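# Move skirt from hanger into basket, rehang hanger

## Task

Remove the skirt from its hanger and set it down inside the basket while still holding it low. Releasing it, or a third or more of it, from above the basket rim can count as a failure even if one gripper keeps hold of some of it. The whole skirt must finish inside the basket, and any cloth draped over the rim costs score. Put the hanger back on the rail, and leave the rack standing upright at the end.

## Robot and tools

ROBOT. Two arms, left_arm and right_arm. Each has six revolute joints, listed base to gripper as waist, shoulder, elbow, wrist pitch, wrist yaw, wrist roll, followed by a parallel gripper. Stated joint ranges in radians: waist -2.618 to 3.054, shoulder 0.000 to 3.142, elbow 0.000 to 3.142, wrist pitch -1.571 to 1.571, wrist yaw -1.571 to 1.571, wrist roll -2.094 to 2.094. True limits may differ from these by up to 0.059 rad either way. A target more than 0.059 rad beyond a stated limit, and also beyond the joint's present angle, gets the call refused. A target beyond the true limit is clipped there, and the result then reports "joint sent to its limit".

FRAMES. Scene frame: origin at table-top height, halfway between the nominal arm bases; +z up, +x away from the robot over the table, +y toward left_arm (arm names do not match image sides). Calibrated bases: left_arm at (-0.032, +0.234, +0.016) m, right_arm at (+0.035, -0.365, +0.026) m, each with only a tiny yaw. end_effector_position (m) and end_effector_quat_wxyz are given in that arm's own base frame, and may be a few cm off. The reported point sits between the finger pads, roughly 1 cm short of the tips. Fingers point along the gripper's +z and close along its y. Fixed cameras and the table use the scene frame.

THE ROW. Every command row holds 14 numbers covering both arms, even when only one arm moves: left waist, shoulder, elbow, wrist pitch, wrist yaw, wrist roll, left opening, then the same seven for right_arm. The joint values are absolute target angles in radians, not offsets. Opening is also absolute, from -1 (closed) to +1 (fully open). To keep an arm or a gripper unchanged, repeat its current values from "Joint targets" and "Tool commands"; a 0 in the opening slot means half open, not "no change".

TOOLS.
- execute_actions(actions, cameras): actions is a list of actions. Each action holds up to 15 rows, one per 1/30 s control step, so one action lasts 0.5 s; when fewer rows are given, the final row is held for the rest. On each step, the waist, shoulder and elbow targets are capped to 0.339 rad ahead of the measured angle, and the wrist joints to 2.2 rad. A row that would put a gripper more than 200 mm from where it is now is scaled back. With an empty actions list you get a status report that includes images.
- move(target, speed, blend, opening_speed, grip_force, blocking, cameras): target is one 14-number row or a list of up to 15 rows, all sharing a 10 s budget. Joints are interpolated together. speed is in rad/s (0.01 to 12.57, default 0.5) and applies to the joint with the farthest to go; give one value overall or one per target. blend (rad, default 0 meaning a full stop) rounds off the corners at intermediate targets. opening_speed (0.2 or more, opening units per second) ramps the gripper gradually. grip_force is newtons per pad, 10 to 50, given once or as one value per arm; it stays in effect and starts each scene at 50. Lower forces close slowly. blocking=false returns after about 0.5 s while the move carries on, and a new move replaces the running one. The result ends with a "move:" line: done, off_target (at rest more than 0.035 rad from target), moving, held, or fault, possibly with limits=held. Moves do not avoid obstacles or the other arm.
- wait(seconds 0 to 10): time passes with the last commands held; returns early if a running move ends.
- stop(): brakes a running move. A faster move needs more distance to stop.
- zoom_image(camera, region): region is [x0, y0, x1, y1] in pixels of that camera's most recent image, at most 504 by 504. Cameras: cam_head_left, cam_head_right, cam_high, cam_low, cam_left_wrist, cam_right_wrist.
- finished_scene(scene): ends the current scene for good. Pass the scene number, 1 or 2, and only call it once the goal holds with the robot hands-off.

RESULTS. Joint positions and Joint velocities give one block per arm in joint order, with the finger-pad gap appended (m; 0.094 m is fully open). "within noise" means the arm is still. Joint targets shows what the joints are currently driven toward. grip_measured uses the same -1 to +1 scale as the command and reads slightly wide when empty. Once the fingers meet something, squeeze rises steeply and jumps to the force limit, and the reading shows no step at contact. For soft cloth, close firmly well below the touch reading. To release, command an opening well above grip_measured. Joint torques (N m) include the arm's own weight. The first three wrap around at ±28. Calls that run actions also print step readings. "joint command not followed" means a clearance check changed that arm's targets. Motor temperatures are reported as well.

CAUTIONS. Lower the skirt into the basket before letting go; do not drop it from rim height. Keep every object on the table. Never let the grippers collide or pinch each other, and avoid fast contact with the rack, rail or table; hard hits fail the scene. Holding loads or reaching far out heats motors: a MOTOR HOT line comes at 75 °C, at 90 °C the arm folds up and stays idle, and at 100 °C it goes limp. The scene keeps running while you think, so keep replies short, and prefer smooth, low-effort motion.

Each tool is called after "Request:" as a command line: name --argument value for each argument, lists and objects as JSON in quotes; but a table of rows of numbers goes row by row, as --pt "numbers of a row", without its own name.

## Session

Request:
execute_actions --actions '[]'

Scene clock: 0.00 s.
left_arm: end_effector_position=(+0.2451, -0.2393, +0.4719) grip_measured=-0.842 end_effector_quat_wxyz=(+0.521, +0.278, +0.787, -0.179) | right_arm: end_effector_position=(+0.3838, +0.0010, +0.4071) grip_measured=+1.000 end_effector_quat_wxyz=(+0.707, +0.000, +0.707, +0.000)
Joint positions: left_arm=[-0.875 1.323 1.974 -1.062 -0.188 -0.072 0.007] | right_arm=[0 1.047 1.047 0 0 0 0.094]
Joint velocities: within noise
Joint torques (N m): no reading
Motor temperatures (°C): left_arm=[26 27 31 29 23 26 24] | right_arm=[27 24 30 27 23 24 25]
Heat: left arm: 31 °C; right arm: 30 °C.
Joint targets: left_arm=[-0.875 1.315 1.986 -1.023 -0.190 -0.073] | right_arm=[0.000 1.040 1.058 0.004 0.000 0.000]
Tool commands: left_gripper/opening=-1.0 right_gripper/opening=+1.0
camera_calibration:
cam_left_wrist: T_world_to_cam=[[-0.626239, -0.779604, -0.00642835, -0.029052], [-0.584981, 0.475321, -0.657166, 0.6028], [0.515385, -0.407783, -0.753718, 0.217845], [0, 0, 0, 1]] pos_world=[0.222159, -0.220339, 0.560147]

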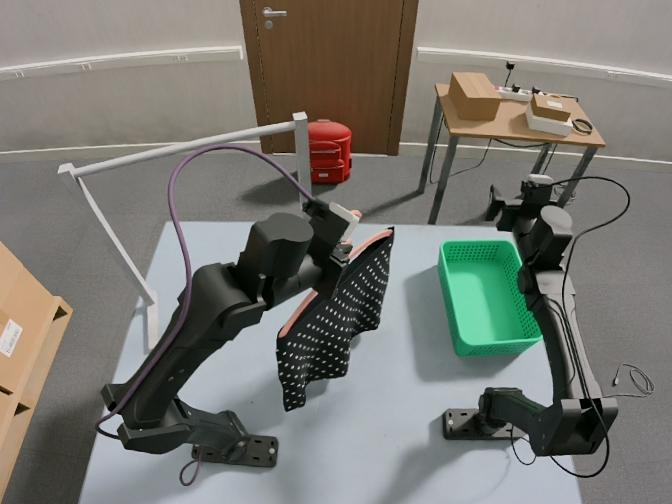

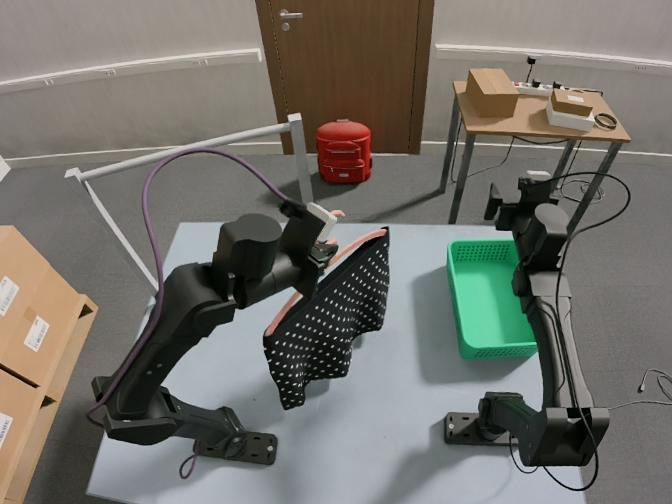

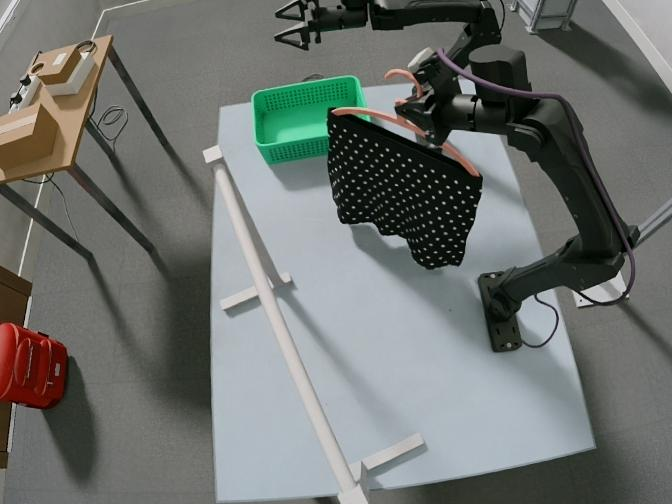

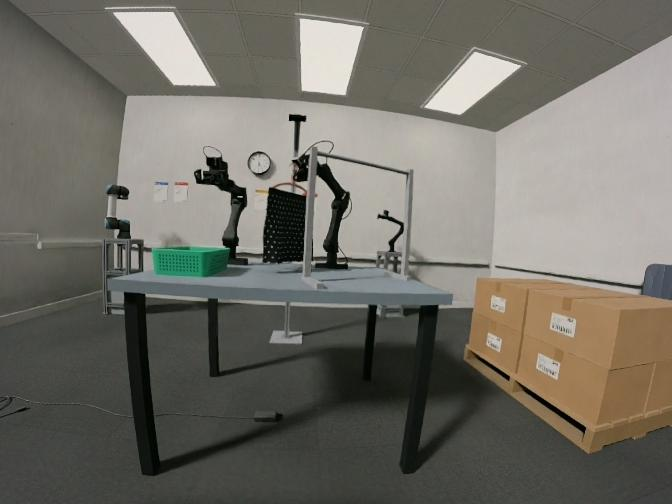

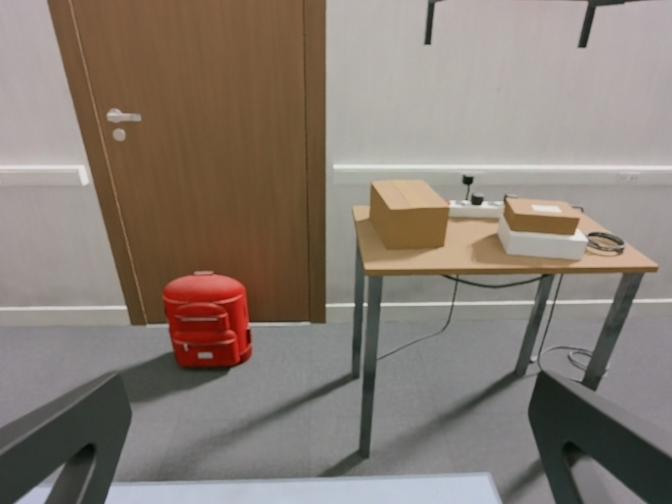

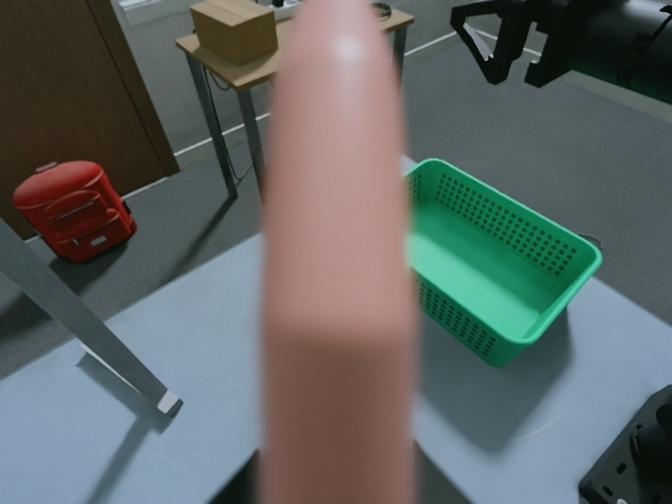

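Request:
move --pt "-0.183 1.76 2.286 -1.346 1.034 0.774 -1.0 0 1.04 1.058 0.004 0 0 1" --pt "-0.183 1.76 2.286 -1.346 1.034 0.774 -1.0 0.003 1.24 0.53 0.72 -1.317 0 1" --speed '[0.8,0.9]' --blend '[0.1,0]' --cameras '["cam_head_left","cam_head_right","cam_high","cam_left_wrist"]'

Request:
zoom_image --camera "cam_head_right" --region '[220, 180, 480, 380]'

Scene clock: 10.70 s.
left_arm: end_effector_position=(+0.3322, -0.2144, +0.4199) grip_measured=-0.842 end_effector_quat_wxyz=(+0.423, +0.526, +0.656, -0.338) | right_arm: end_effector_position=(+0.2766, +0.1752, +0.2590) grip_measured=+1.000 end_effector_quat_wxyz=(+0.565, -0.433, +0.557, +0.428)
Joint positions: left_arm=[-0.184 1.755 2.25 -1.352 0.992 0.769 0.007] | right_arm=[0 1.234 0.541 0.707 -1.309 0 0.094]
Joint torques (N m): left_arm=[0.18 -6.64 9.11 1.38 0.72 0.02] | right_arm=[0.24 -3.36 5.59 1.43 -0.06 -0.04]
Heat: left arm: 33 °C; right arm: 31 °C.
Joint targets: left_arm=[-0.183 1.760 2.286 -1.346 1.034 0.774] | right_arm=[0.003 1.240 0.530 0.720 -1.317 0.000]
move: off_target (left_arm); left_arm: the wrist yaw is farthest, 0.042 rad from its target
camera_calibration:
cam_left_wrist: T_world_to_cam=[[-0.976582, -0.215144, -0.000208169, 0.279383], [-0.165205, 0.750518, -0.639867, 0.519998], [0.13782, -0.624849, -0.768485, 0.228927], [0, 0, 0, 1]] pos_world=[0.327196, -0.187115, 0.508715]
Images, in order (width x height): cam_head_left 672x504, cam_head_right 672x504, cam_high 672x504, cam_left_wrist 672x504.

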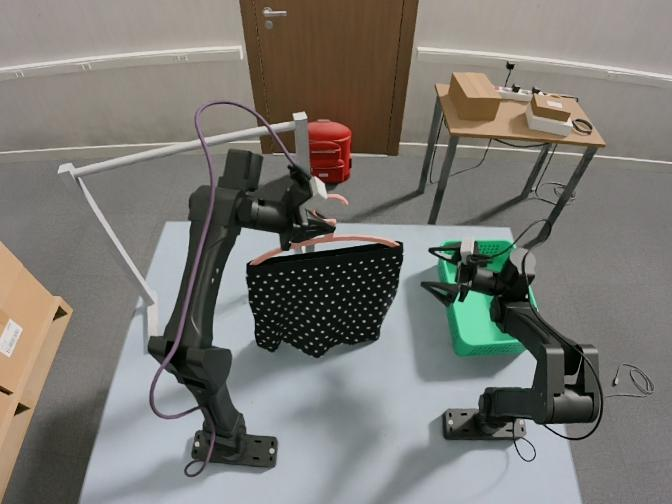

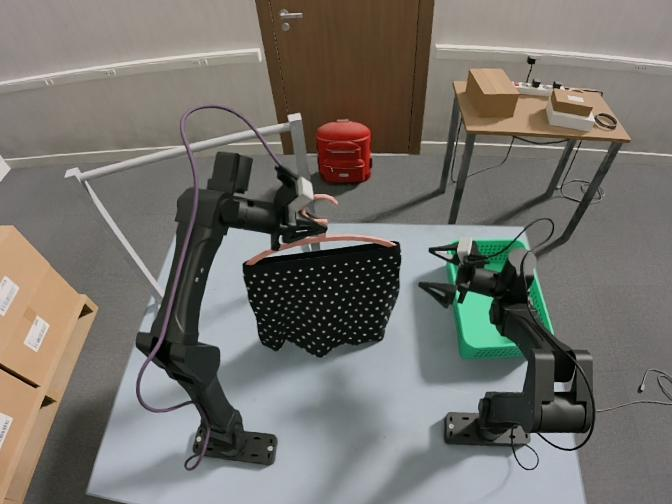

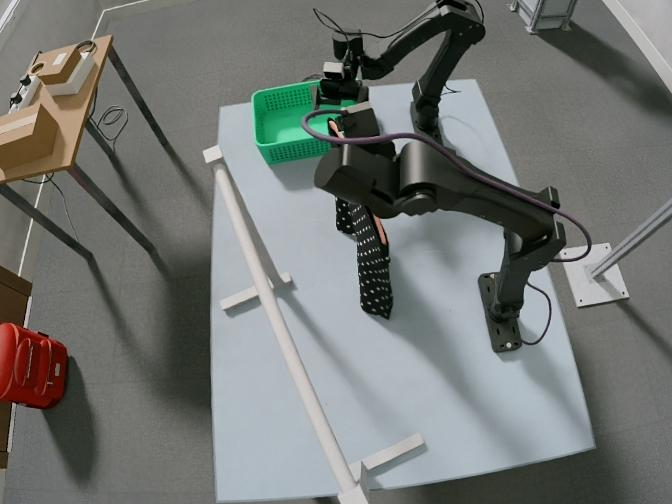

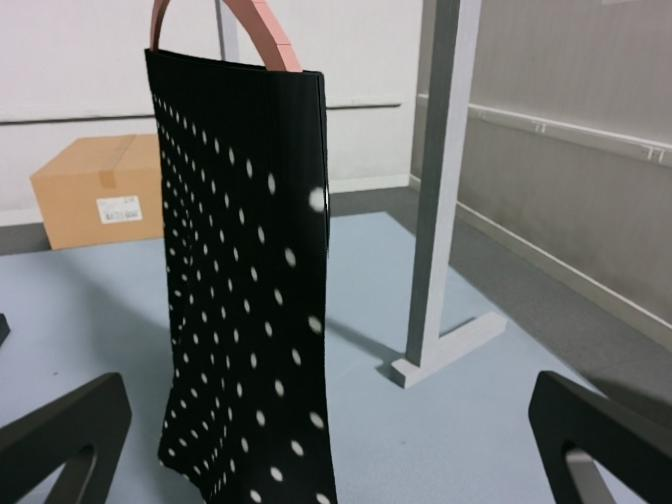

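Scaled by 1.938.

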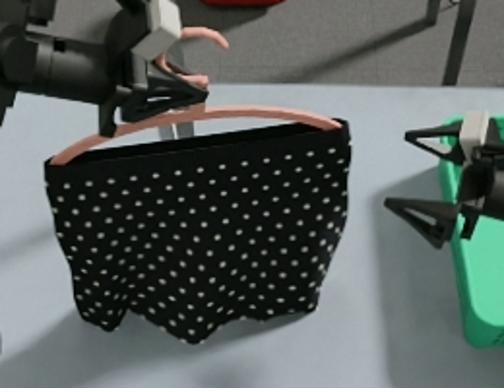

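Request:
move --target '[-0.183,1.76,2.286,-1.346,1.034,0.774,-1.0,0.25,1.395,0.672,0.723,-1.145,0,1]' --speed 0.4 --cameras '["cam_head_right","cam_left_wrist"]'

Scene clock: 15.70 s.
left_arm: end_effector_position=(+0.3322, -0.2144, +0.4199) grip_measured=-0.842 end_effector_quat_wxyz=(+0.423, +0.526, +0.656, -0.338) | right_arm: end_effector_position=(+0.2858, +0.2422, +0.2511) grip_measured=+1.000 end_effector_quat_wxyz=(+0.531, -0.449, +0.552, +0.460)
Joint positions: left_arm=[-0.184 1.755 2.25 -1.352 0.992 0.769 0.007] | right_arm=[0.245 1.386 0.64 0.712 -1.151 0 0.094]
Joint torques (N m): left_arm=[0.18 -6.64 9.11 1.39 0.71 0.01] | right_arm=[0.42 -4.68 9.31 1.5 0.04 -0.02]
Heat: left arm: 34 °C; right arm: 31 °C.
Joint targets: left_arm=[-0.183 1.760 2.286 -1.346 1.034 0.774] | right_arm=[0.250 1.395 0.672 0.723 -1.145 0.000]
move: off_target (left_arm); left_arm: the wrist yaw is farthest, 0.042 rad from its target
camera_calibration:
cam_left_wrist: T_world_to_cam=[[-0.976582, -0.215144, -0.000208169, 0.279383], [-0.165205, 0.750518, -0.639867, 0.519998], [0.13782, -0.624849, -0.768485, 0.228927], [0, 0, 0, 1]] pos_world=[0.327196, -0.187115, 0.508715]
Images, in order (width x height): cam_head_right 672x504, cam_left_wrist 672x504.

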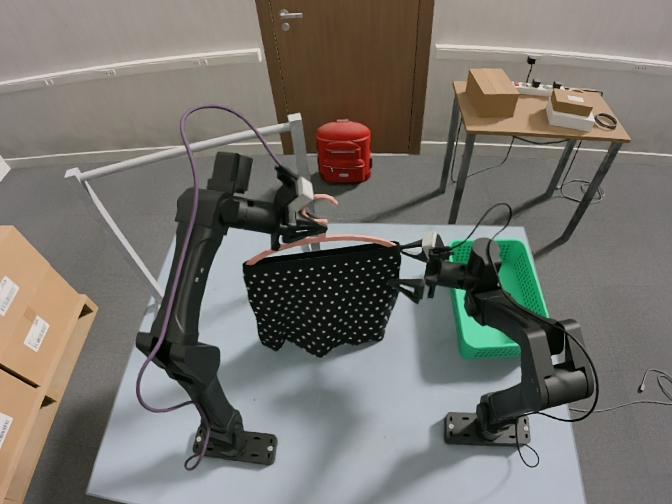

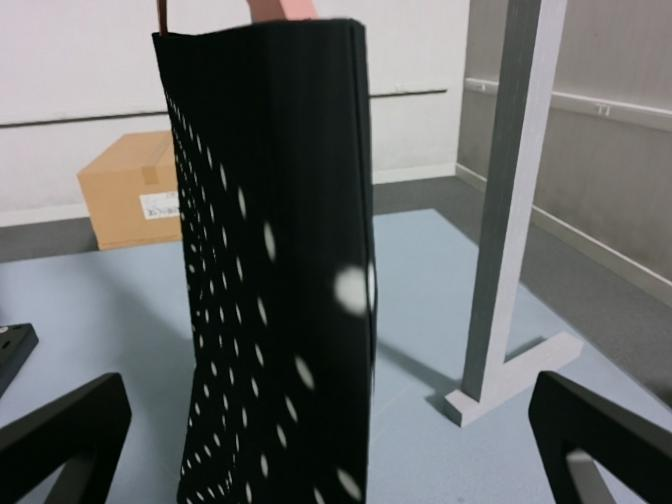

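Request:
move --pt "-0.183 1.76 2.286 -1.346 1.034 0.774 -1.0 0.25 1.395 0.672 0.723 -1.145 0 -1" --pt "-0.183 1.76 2.286 -1.346 1.034 0.774 -1.0 0.25 1.395 0.672 0.723 -1.145 0 -1" --pt "-0.183 1.76 2.286 -1.346 1.034 0.774 -1.0 0.197 1.68 0.45 1.225 -1.175 0 -1" --speed 0.35 --opening_speed 2 --cameras '["cam_head_left","cam_head_right","cam_left_wrist"]'

Scene clock: 21.30 s.
left_arm: end_effector_position=(+0.3313, -0.2189, +0.4228) grip_measured=-0.842 end_effector_quat_wxyz=(+0.427, +0.531, +0.642, -0.351) | right_arm: end_effector_position=(+0.2838, +0.2344, +0.1764) grip_measured=-0.981 end_effector_quat_wxyz=(+0.546, -0.458, +0.536, +0.453)
Joint positions: left_arm=[-0.187 1.764 2.254 -1.342 1.027 0.777 0.007] | right_arm=[0.216 1.666 0.462 1.219 -1.184 0 0.001]
Joint torques (N m): left_arm=[0.47 -7.47 8.81 1.28 0.36 -0.09] | right_arm=[-1.58 -5.01 3.67 1.4 0.07 0.02]
Heat: left arm: 35 °C; right arm: 31 °C.
Joint targets: left_arm=[-0.183 1.760 2.286 -1.346 1.034 0.774] | right_arm=[0.197 1.680 0.450 1.225 -1.175 0.000]
move: done
camera_calibration:
cam_left_wrist: T_world_to_cam=[[-0.982472, -0.18641, -0.000593796, 0.286012], [-0.139692, 0.738347, -0.659796, 0.522327], [0.123431, -0.648148, -0.751445, 0.220964], [0, 0, 0, 1]] pos_world=[0.32669, -0.189126, 0.510842]
Images, in order (width x height): cam_head_left 672x504, cam_head_right 672x504, cam_left_wrist 672x504.

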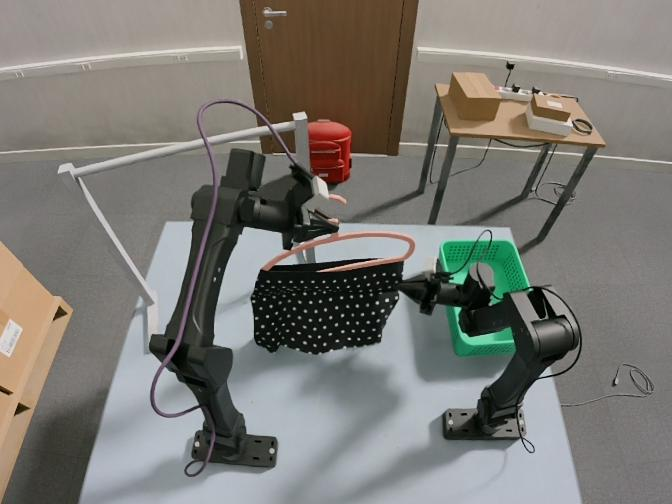

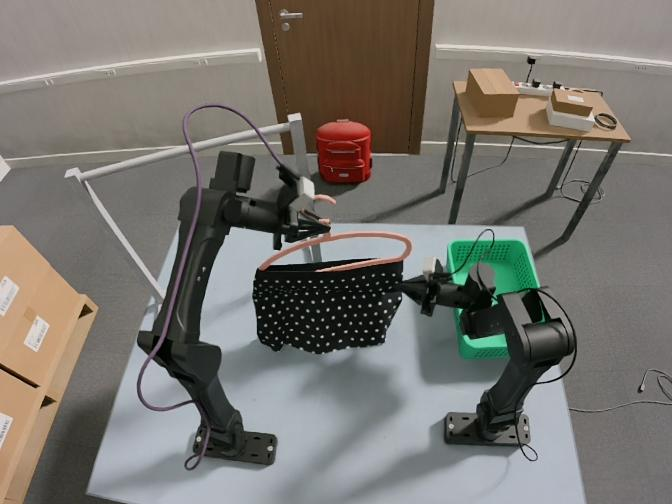

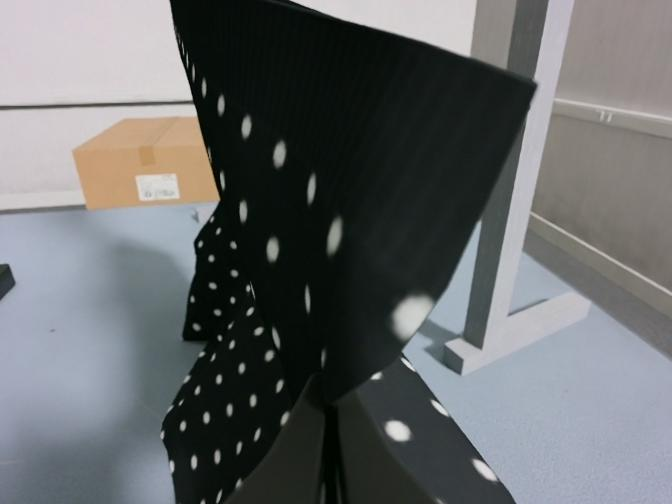

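Request:
move --pt "-0.35 1.25 1.5 -0.55 0.85 0.25 -1.0 0.197 1.68 0.45 1.225 -1.175 0 -1" --pt "-0.4 1.566 0.968 1.48 0.6 -0.619 -1.0 0.197 1.68 0.45 1.225 -1.175 0 -1" --speed '[0.7,0.8]' --blend '[0.1,0]' --cameras '["cam_head_left","cam_head_right","cam_high","cam_left_wrist"]'

Scene clock: 28.17 s.
left_arm: end_effector_position=(+0.3232, -0.2466, +0.4658) grip_measured=-0.842 end_effector_quat_wxyz=(+0.735, +0.250, +0.353, -0.523) | right_arm: end_effector_position=(+0.2866, +0.2318, +0.1764) grip_measured=-0.981 end_effector_quat_wxyz=(+0.549, -0.455, +0.539, +0.449)
Joint positions: left_arm=[-0.394 1.557 0.978 1.458 0.62 -0.613 0.007] | right_arm=[0.208 1.666 0.462 1.219 -1.179 0 0.001]
Joint torques (N m): left_arm=[-0.57 -5.44 6.16 1.24 -0.44 -0.11] | right_arm=[-0.96 -4.94 3.58 1.41 0.01 -0.03]
Heat: left arm: 34 °C; right arm: 31 °C.
Joint targets: left_arm=[-0.400 1.566 0.968 1.480 0.600 -0.619] | right_arm=[0.197 1.680 0.450 1.225 -1.175 0.000]
move: done
camera_calibration:
cam_left_wrist: T_world_to_cam=[[-0.945476, -0.325693, -0.0000832691, 0.226251], [0.0732303, -0.212336, -0.974449, 0.413399], [0.317354, -0.921324, 0.224609, -0.348299], [0, 0, 0, 1]] pos_world=[0.294176, -0.159429, 0.481087]
Images, in order (width x height): cam_head_left 672x504, cam_head_right 672x504, cam_high 672x504, cam_left_wrist 672x504.

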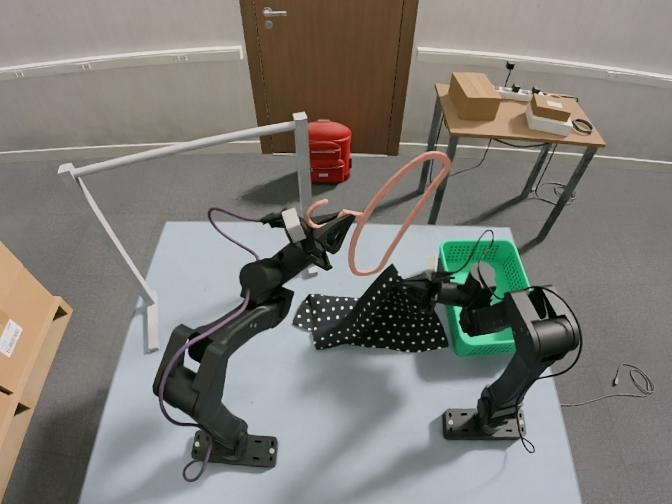

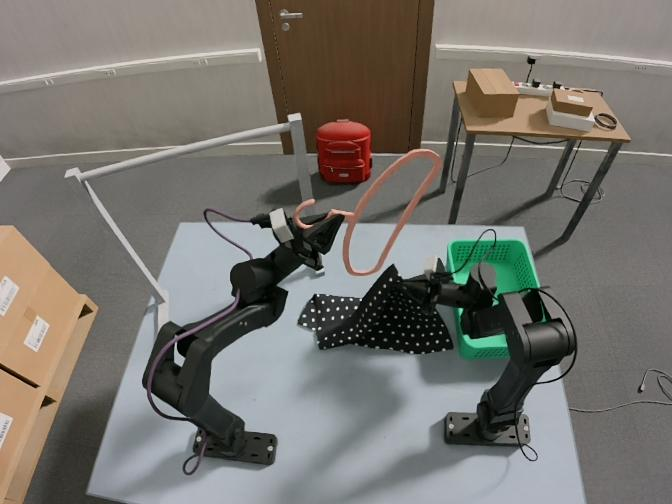

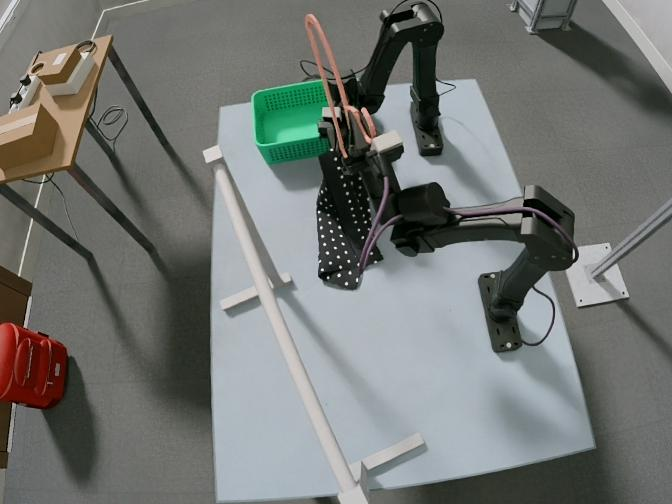

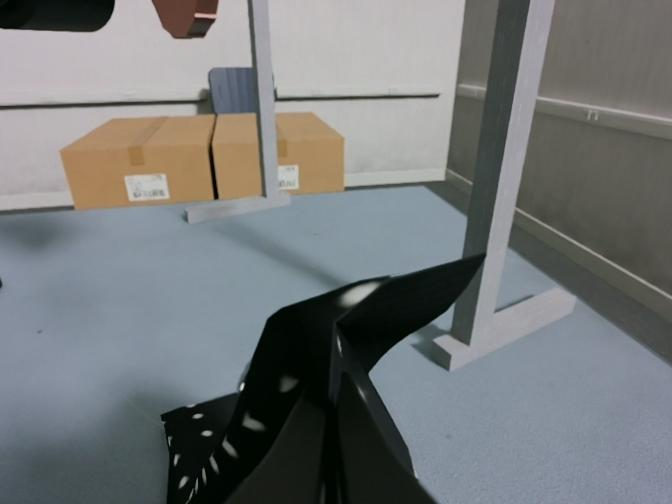

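Request:
move --pt "-0.55 1.098 1.943 -1.256 0 0 -1.0 0.197 1.68 0.45 1.225 -1.175 0 -1" --pt "0.355 1.098 1.943 -1.18 0 0 -1.0 -0.065 1.04 0.77 0.273 -1.365 0 -1" --pt "0.355 1.25 1.943 -0.973 0 0 -1.0 -0.05 1.18 1.92 -0.71 0 0 -1" --speed '[1.1,0.6,0.7]' --blend '[0.05,0.05,0]' --cameras '["cam_head_left","cam_head_right","cam_high","cam_low","cam_right_wrist","cam_left_wrist"]'

Request:
zoom_image --camera "cam_low" --region '[350, 145, 390, 195]'

Request:
zoom_image --camera "cam_high" --region '[240, 240, 480, 430]'

Scene clock: 42.43 s.
left_arm: end_effector_position=(+0.3080, +0.1122, +0.4882) grip_measured=-0.842 end_effector_quat_wxyz=(+0.574, -0.142, +0.800, +0.098) | right_arm: end_effector_position=(+0.3163, -0.0150, +0.5610) grip_measured=-0.981 end_effector_quat_wxyz=(+0.697, +0.017, +0.717, -0.017)
Joint positions: left_arm=[0.349 1.248 1.921 -1 0.004 -0.005 0.007] | right_arm=[-0.054 1.181 1.892 -0.739 -0.007 0 0.001]
Joint torques (N m): left_arm=[0.66 -2.18 7.75 2.25 -0.07 0] | right_arm=[0.16 -1.8 7.54 2.1 0.05 0.03]
Heat: left arm: 35 °C; right arm: 31 °C.
Joint targets: left_arm=[0.355 1.250 1.943 -0.973 0.000 0.000] | right_arm=[-0.050 1.180 1.920 -0.710 0.000 0.000]
move: done
camera_calibration:
cam_left_wrist: T_world_to_cam=[[0.336471, -0.941667, 0.00711918, -0.000382106], [-0.658588, -0.240713, -0.712965, 0.613419], [0.673089, 0.235204, -0.701164, 0.194623], [0, 0, 0, 1]] pos_world=[0.273121, 0.101522, 0.573812]
cam_right_wrist: T_world_to_cam=[[-0.0369379, -0.999236, 0.0127827, -0.0119956], [-0.462631, 0.00576074, -0.886532, 0.679385], [0.885781, -0.0386603, -0.46249, 0.0704417], [0, 0, 0, 1]] pos_world=[0.251465, -0.0131769, 0.635028]

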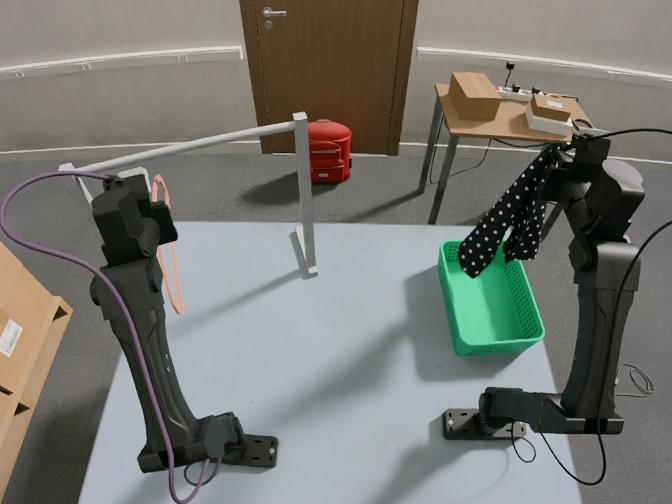

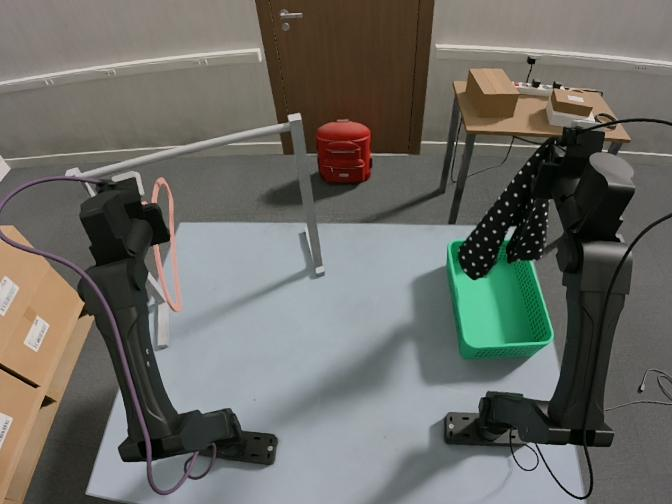

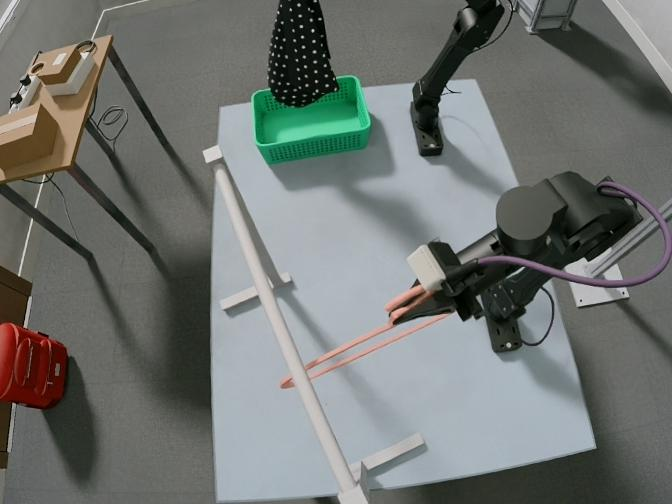

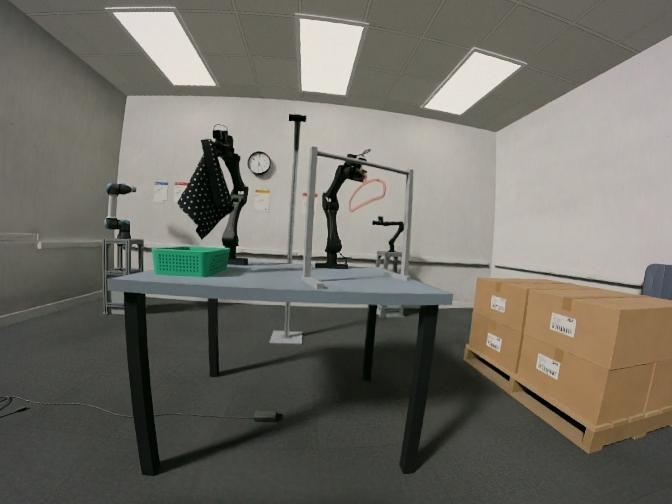

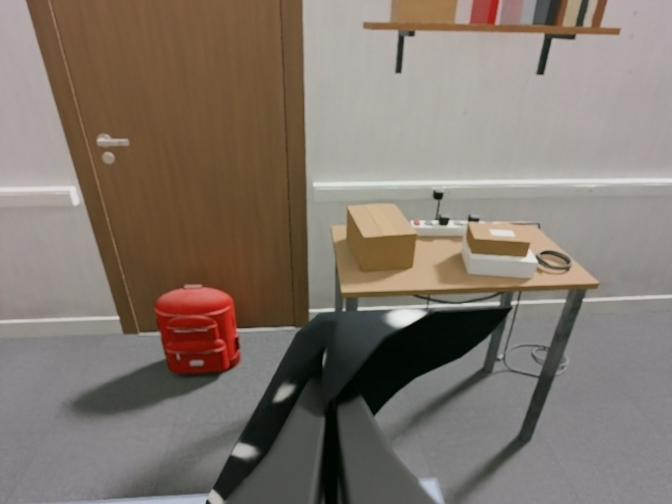

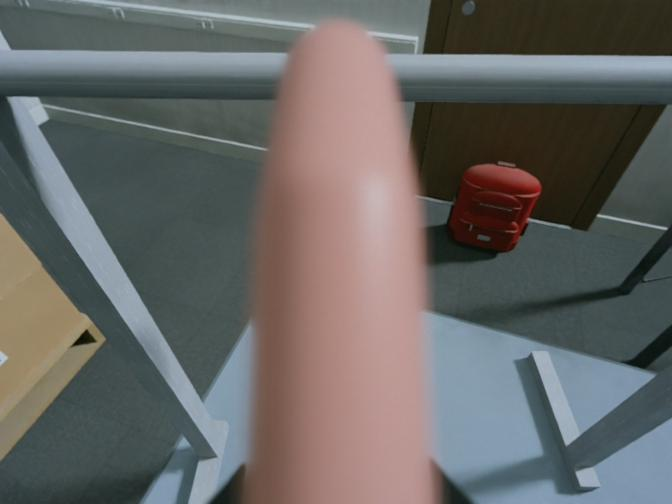

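Scaled by 10.080.

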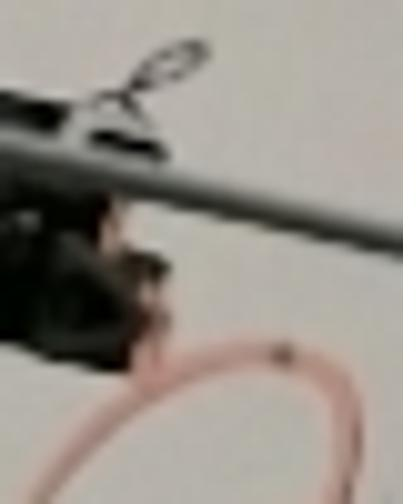

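Scaled by 2.100.

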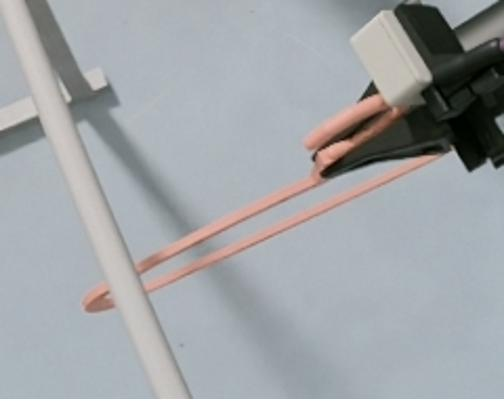

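Request:
move --pt "0.355 1.255 1.915 -0.941 0 0 -1.0 -0.15 1.18 1.92 -0.71 0 0 -1" --pt "0.355 1.651 2.222 -0.849 0 0 -1.0 -0.15 1.1 1.36 -0.735 0 0 -1" --speed '[0.25,0.3]' --blend '[0.01,0]' --cameras '["cam_head_left","cam_high","cam_low"]'

Request:
zoom_image --camera "cam_low" --region '[350, 145, 390, 195]'

Request:
zoom_image --camera "cam_high" --region '[240, 240, 480, 430]'

Scene clock: 54.47 s.
left_arm: end_effector_position=(+0.4279, +0.1558, +0.4770) grip_measured=-0.842 end_effector_quat_wxyz=(+0.571, -0.142, +0.803, +0.097) | right_arm: end_effector_position=(+0.3449, -0.0475, +0.3481) grip_measured=-0.981 end_effector_quat_wxyz=(+0.500, +0.060, +0.863, -0.034)
Joint positions: left_arm=[0.349 1.644 2.185 -0.875 0.004 -0.005 0.007] | right_arm=[-0.142 1.128 1.365 -0.759 -0.004 0 0.001]
Joint torques (N m): left_arm=[0.68 -5.93 9.74 2.23 -0.06 0] | right_arm=[-0.76 -5.64 6.17 1.86 0.04 -0.01]
Motor temperatures (°C): left_arm=[26 28 36 35 23 26 26] | right_arm=[27 25 31 33 23 24 26]
Heat: left arm: 36 °C; right arm: 33 °C.
Joint targets: left_arm=[0.355 1.651 2.222 -0.849 0.000 0.000] | right_arm=[-0.150 1.100 1.360 -0.735 0.000 0.000]
move: off_target (left_arm); left_arm: the elbow is farthest, 0.037 rad from its target
Images, in order (width x height): cam_head_left 672x504, cam_high 672x504, cam_low 672x504.

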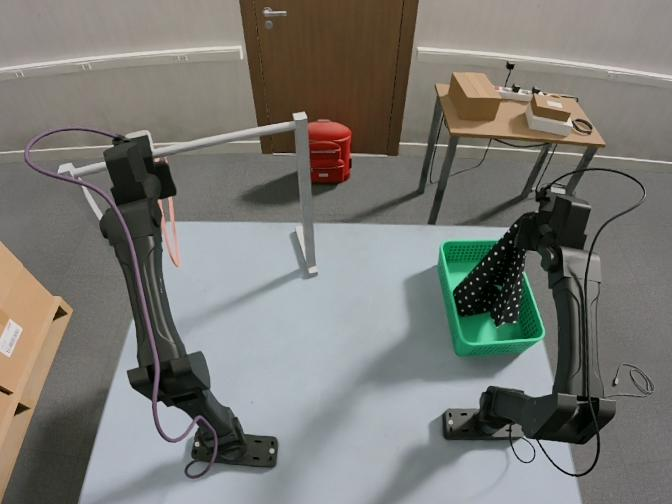

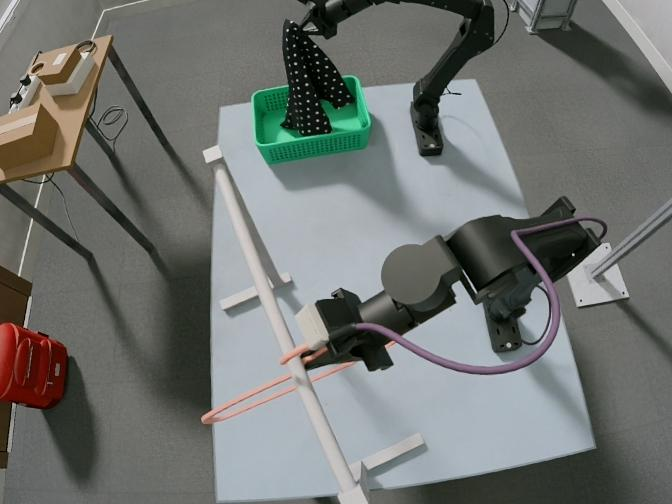

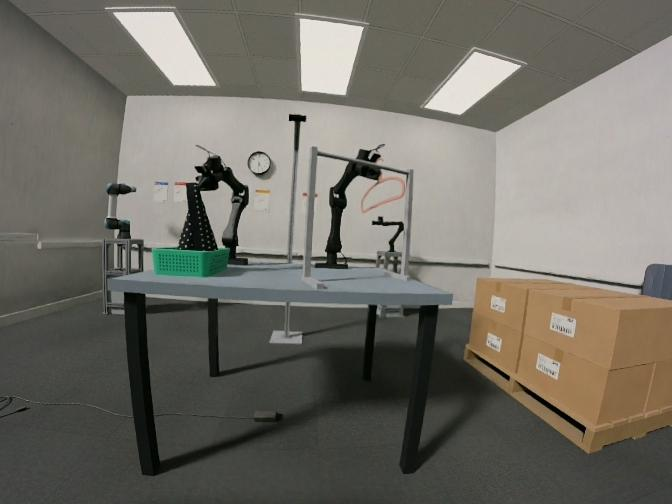

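Scaled by 10.080.

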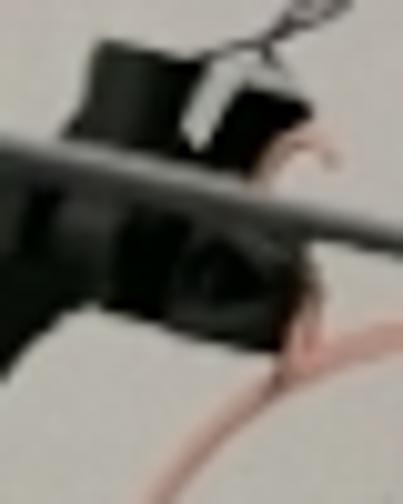

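Scaled by 2.100.

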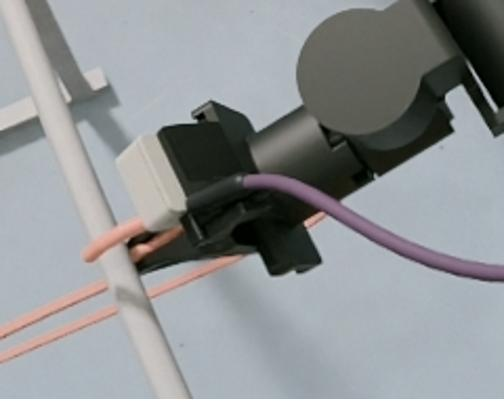

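Request:
move --pt "0.355 1.718 2.29 -0.855 0 0 -1.0 -0.15 1.285 1.165 -0.76 0 0 -1" --pt "0.355 1.633 2.07 -0.74 0 0 -1.0 -0.15 1.57 1.0 -0.62 0 0 -1" --speed '[0.25,0.2]' --blend '[0.01,0]' --cameras '["cam_head_left","cam_high","cam_low","cam_left_wrist"]'

Request:
zoom_image --camera "cam_low" --region '[350, 145, 390, 195]'

Request:
zoom_image --camera "cam_high" --region '[240, 240, 480, 430]'

Scene clock: 61.83 s.
left_arm: end_effector_position=(+0.4523, +0.1647, +0.4500) grip_measured=-0.842 end_effector_quat_wxyz=(+0.567, -0.142, +0.806, +0.097) | right_arm: end_effector_position=(+0.3500, -0.0484, +0.0744) grip_measured=-0.981 end_effector_quat_wxyz=(+0.194, +0.069, +0.978, -0.013)
Joint positions: left_arm=[0.349 1.668 2.082 -0.761 0.004 -0.004 0.007] | right_arm=[-0.142 1.561 1.012 -0.63 -0.002 0 0.001]
Joint torques (N m): left_arm=[0.66 -10.06 5.91 2.18 -0.07 0] | right_arm=[-0.73 -5.91 5.42 0.98 -0.01 -0.03]
Heat: left arm: 36 °C; right arm: 33 °C.
Joint targets: left_arm=[0.355 1.633 2.070 -0.740 0.000 0.000] | right_arm=[-0.150 1.570 1.000 -0.620 0.000 0.000]
move: done
camera_calibration:
cam_left_wrist: T_world_to_cam=[[0.336492, -0.941661, 0.00685873, 0.000832177], [-0.671592, -0.245079, -0.699215, 0.6943], [0.660104, 0.230674, -0.714879, 0.0712426], [0, 0, 0, 1]] pos_world=[0.418979, 0.154508, 0.536389]
Images, in order (width x height): cam_head_left 672x504, cam_high 672x504, cam_low 672x504, cam_left_wrist 672x504.

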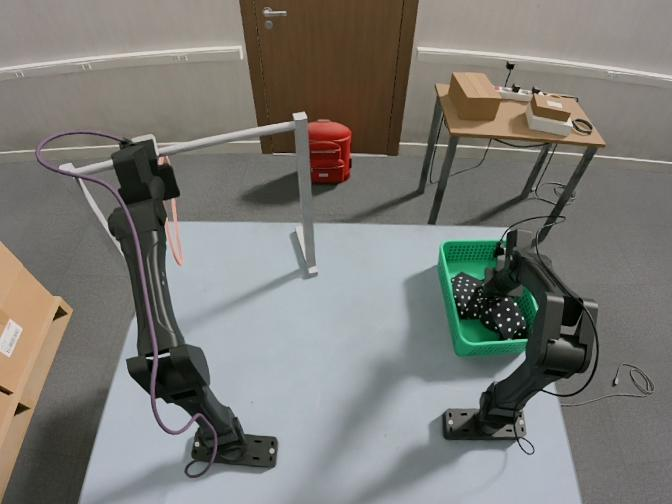

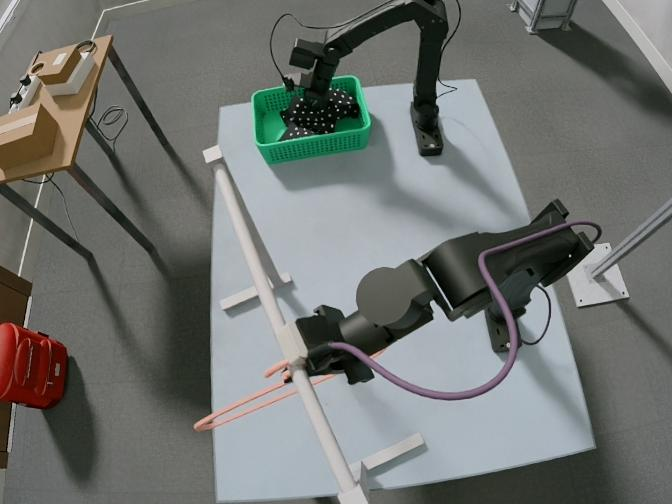

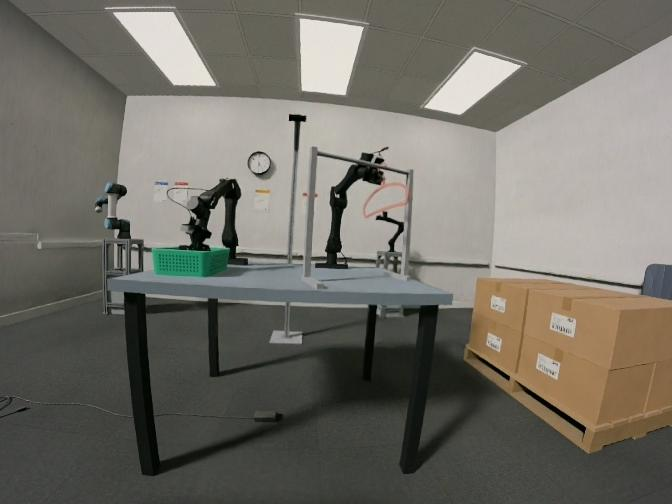

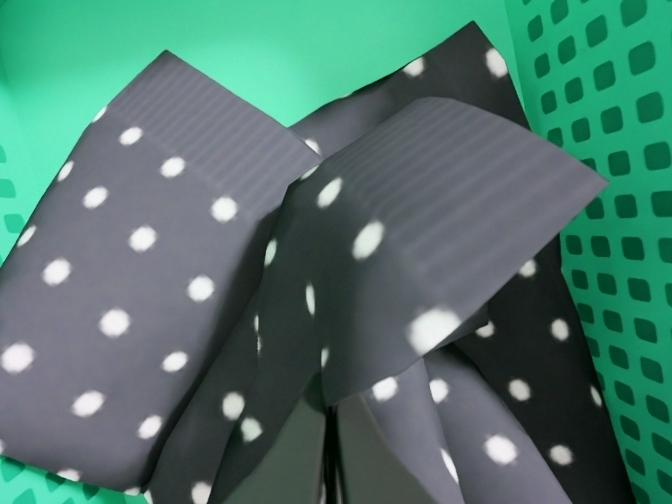

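Scaled by 10.080.

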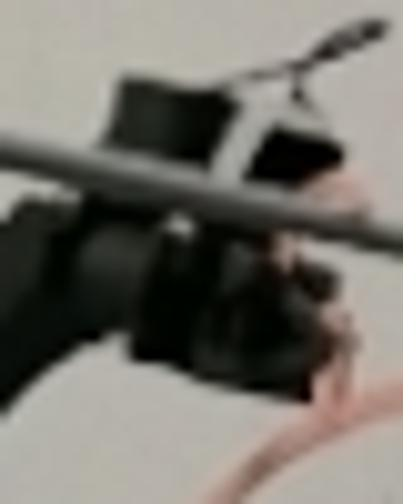

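Scaled by 2.100.

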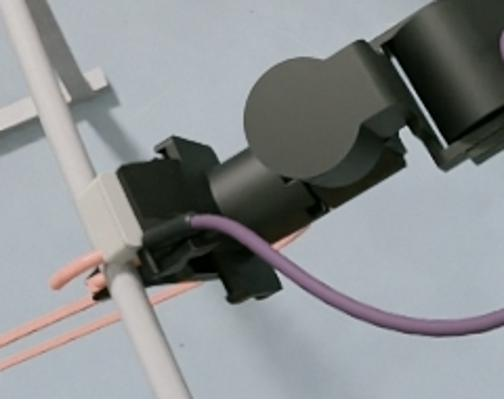

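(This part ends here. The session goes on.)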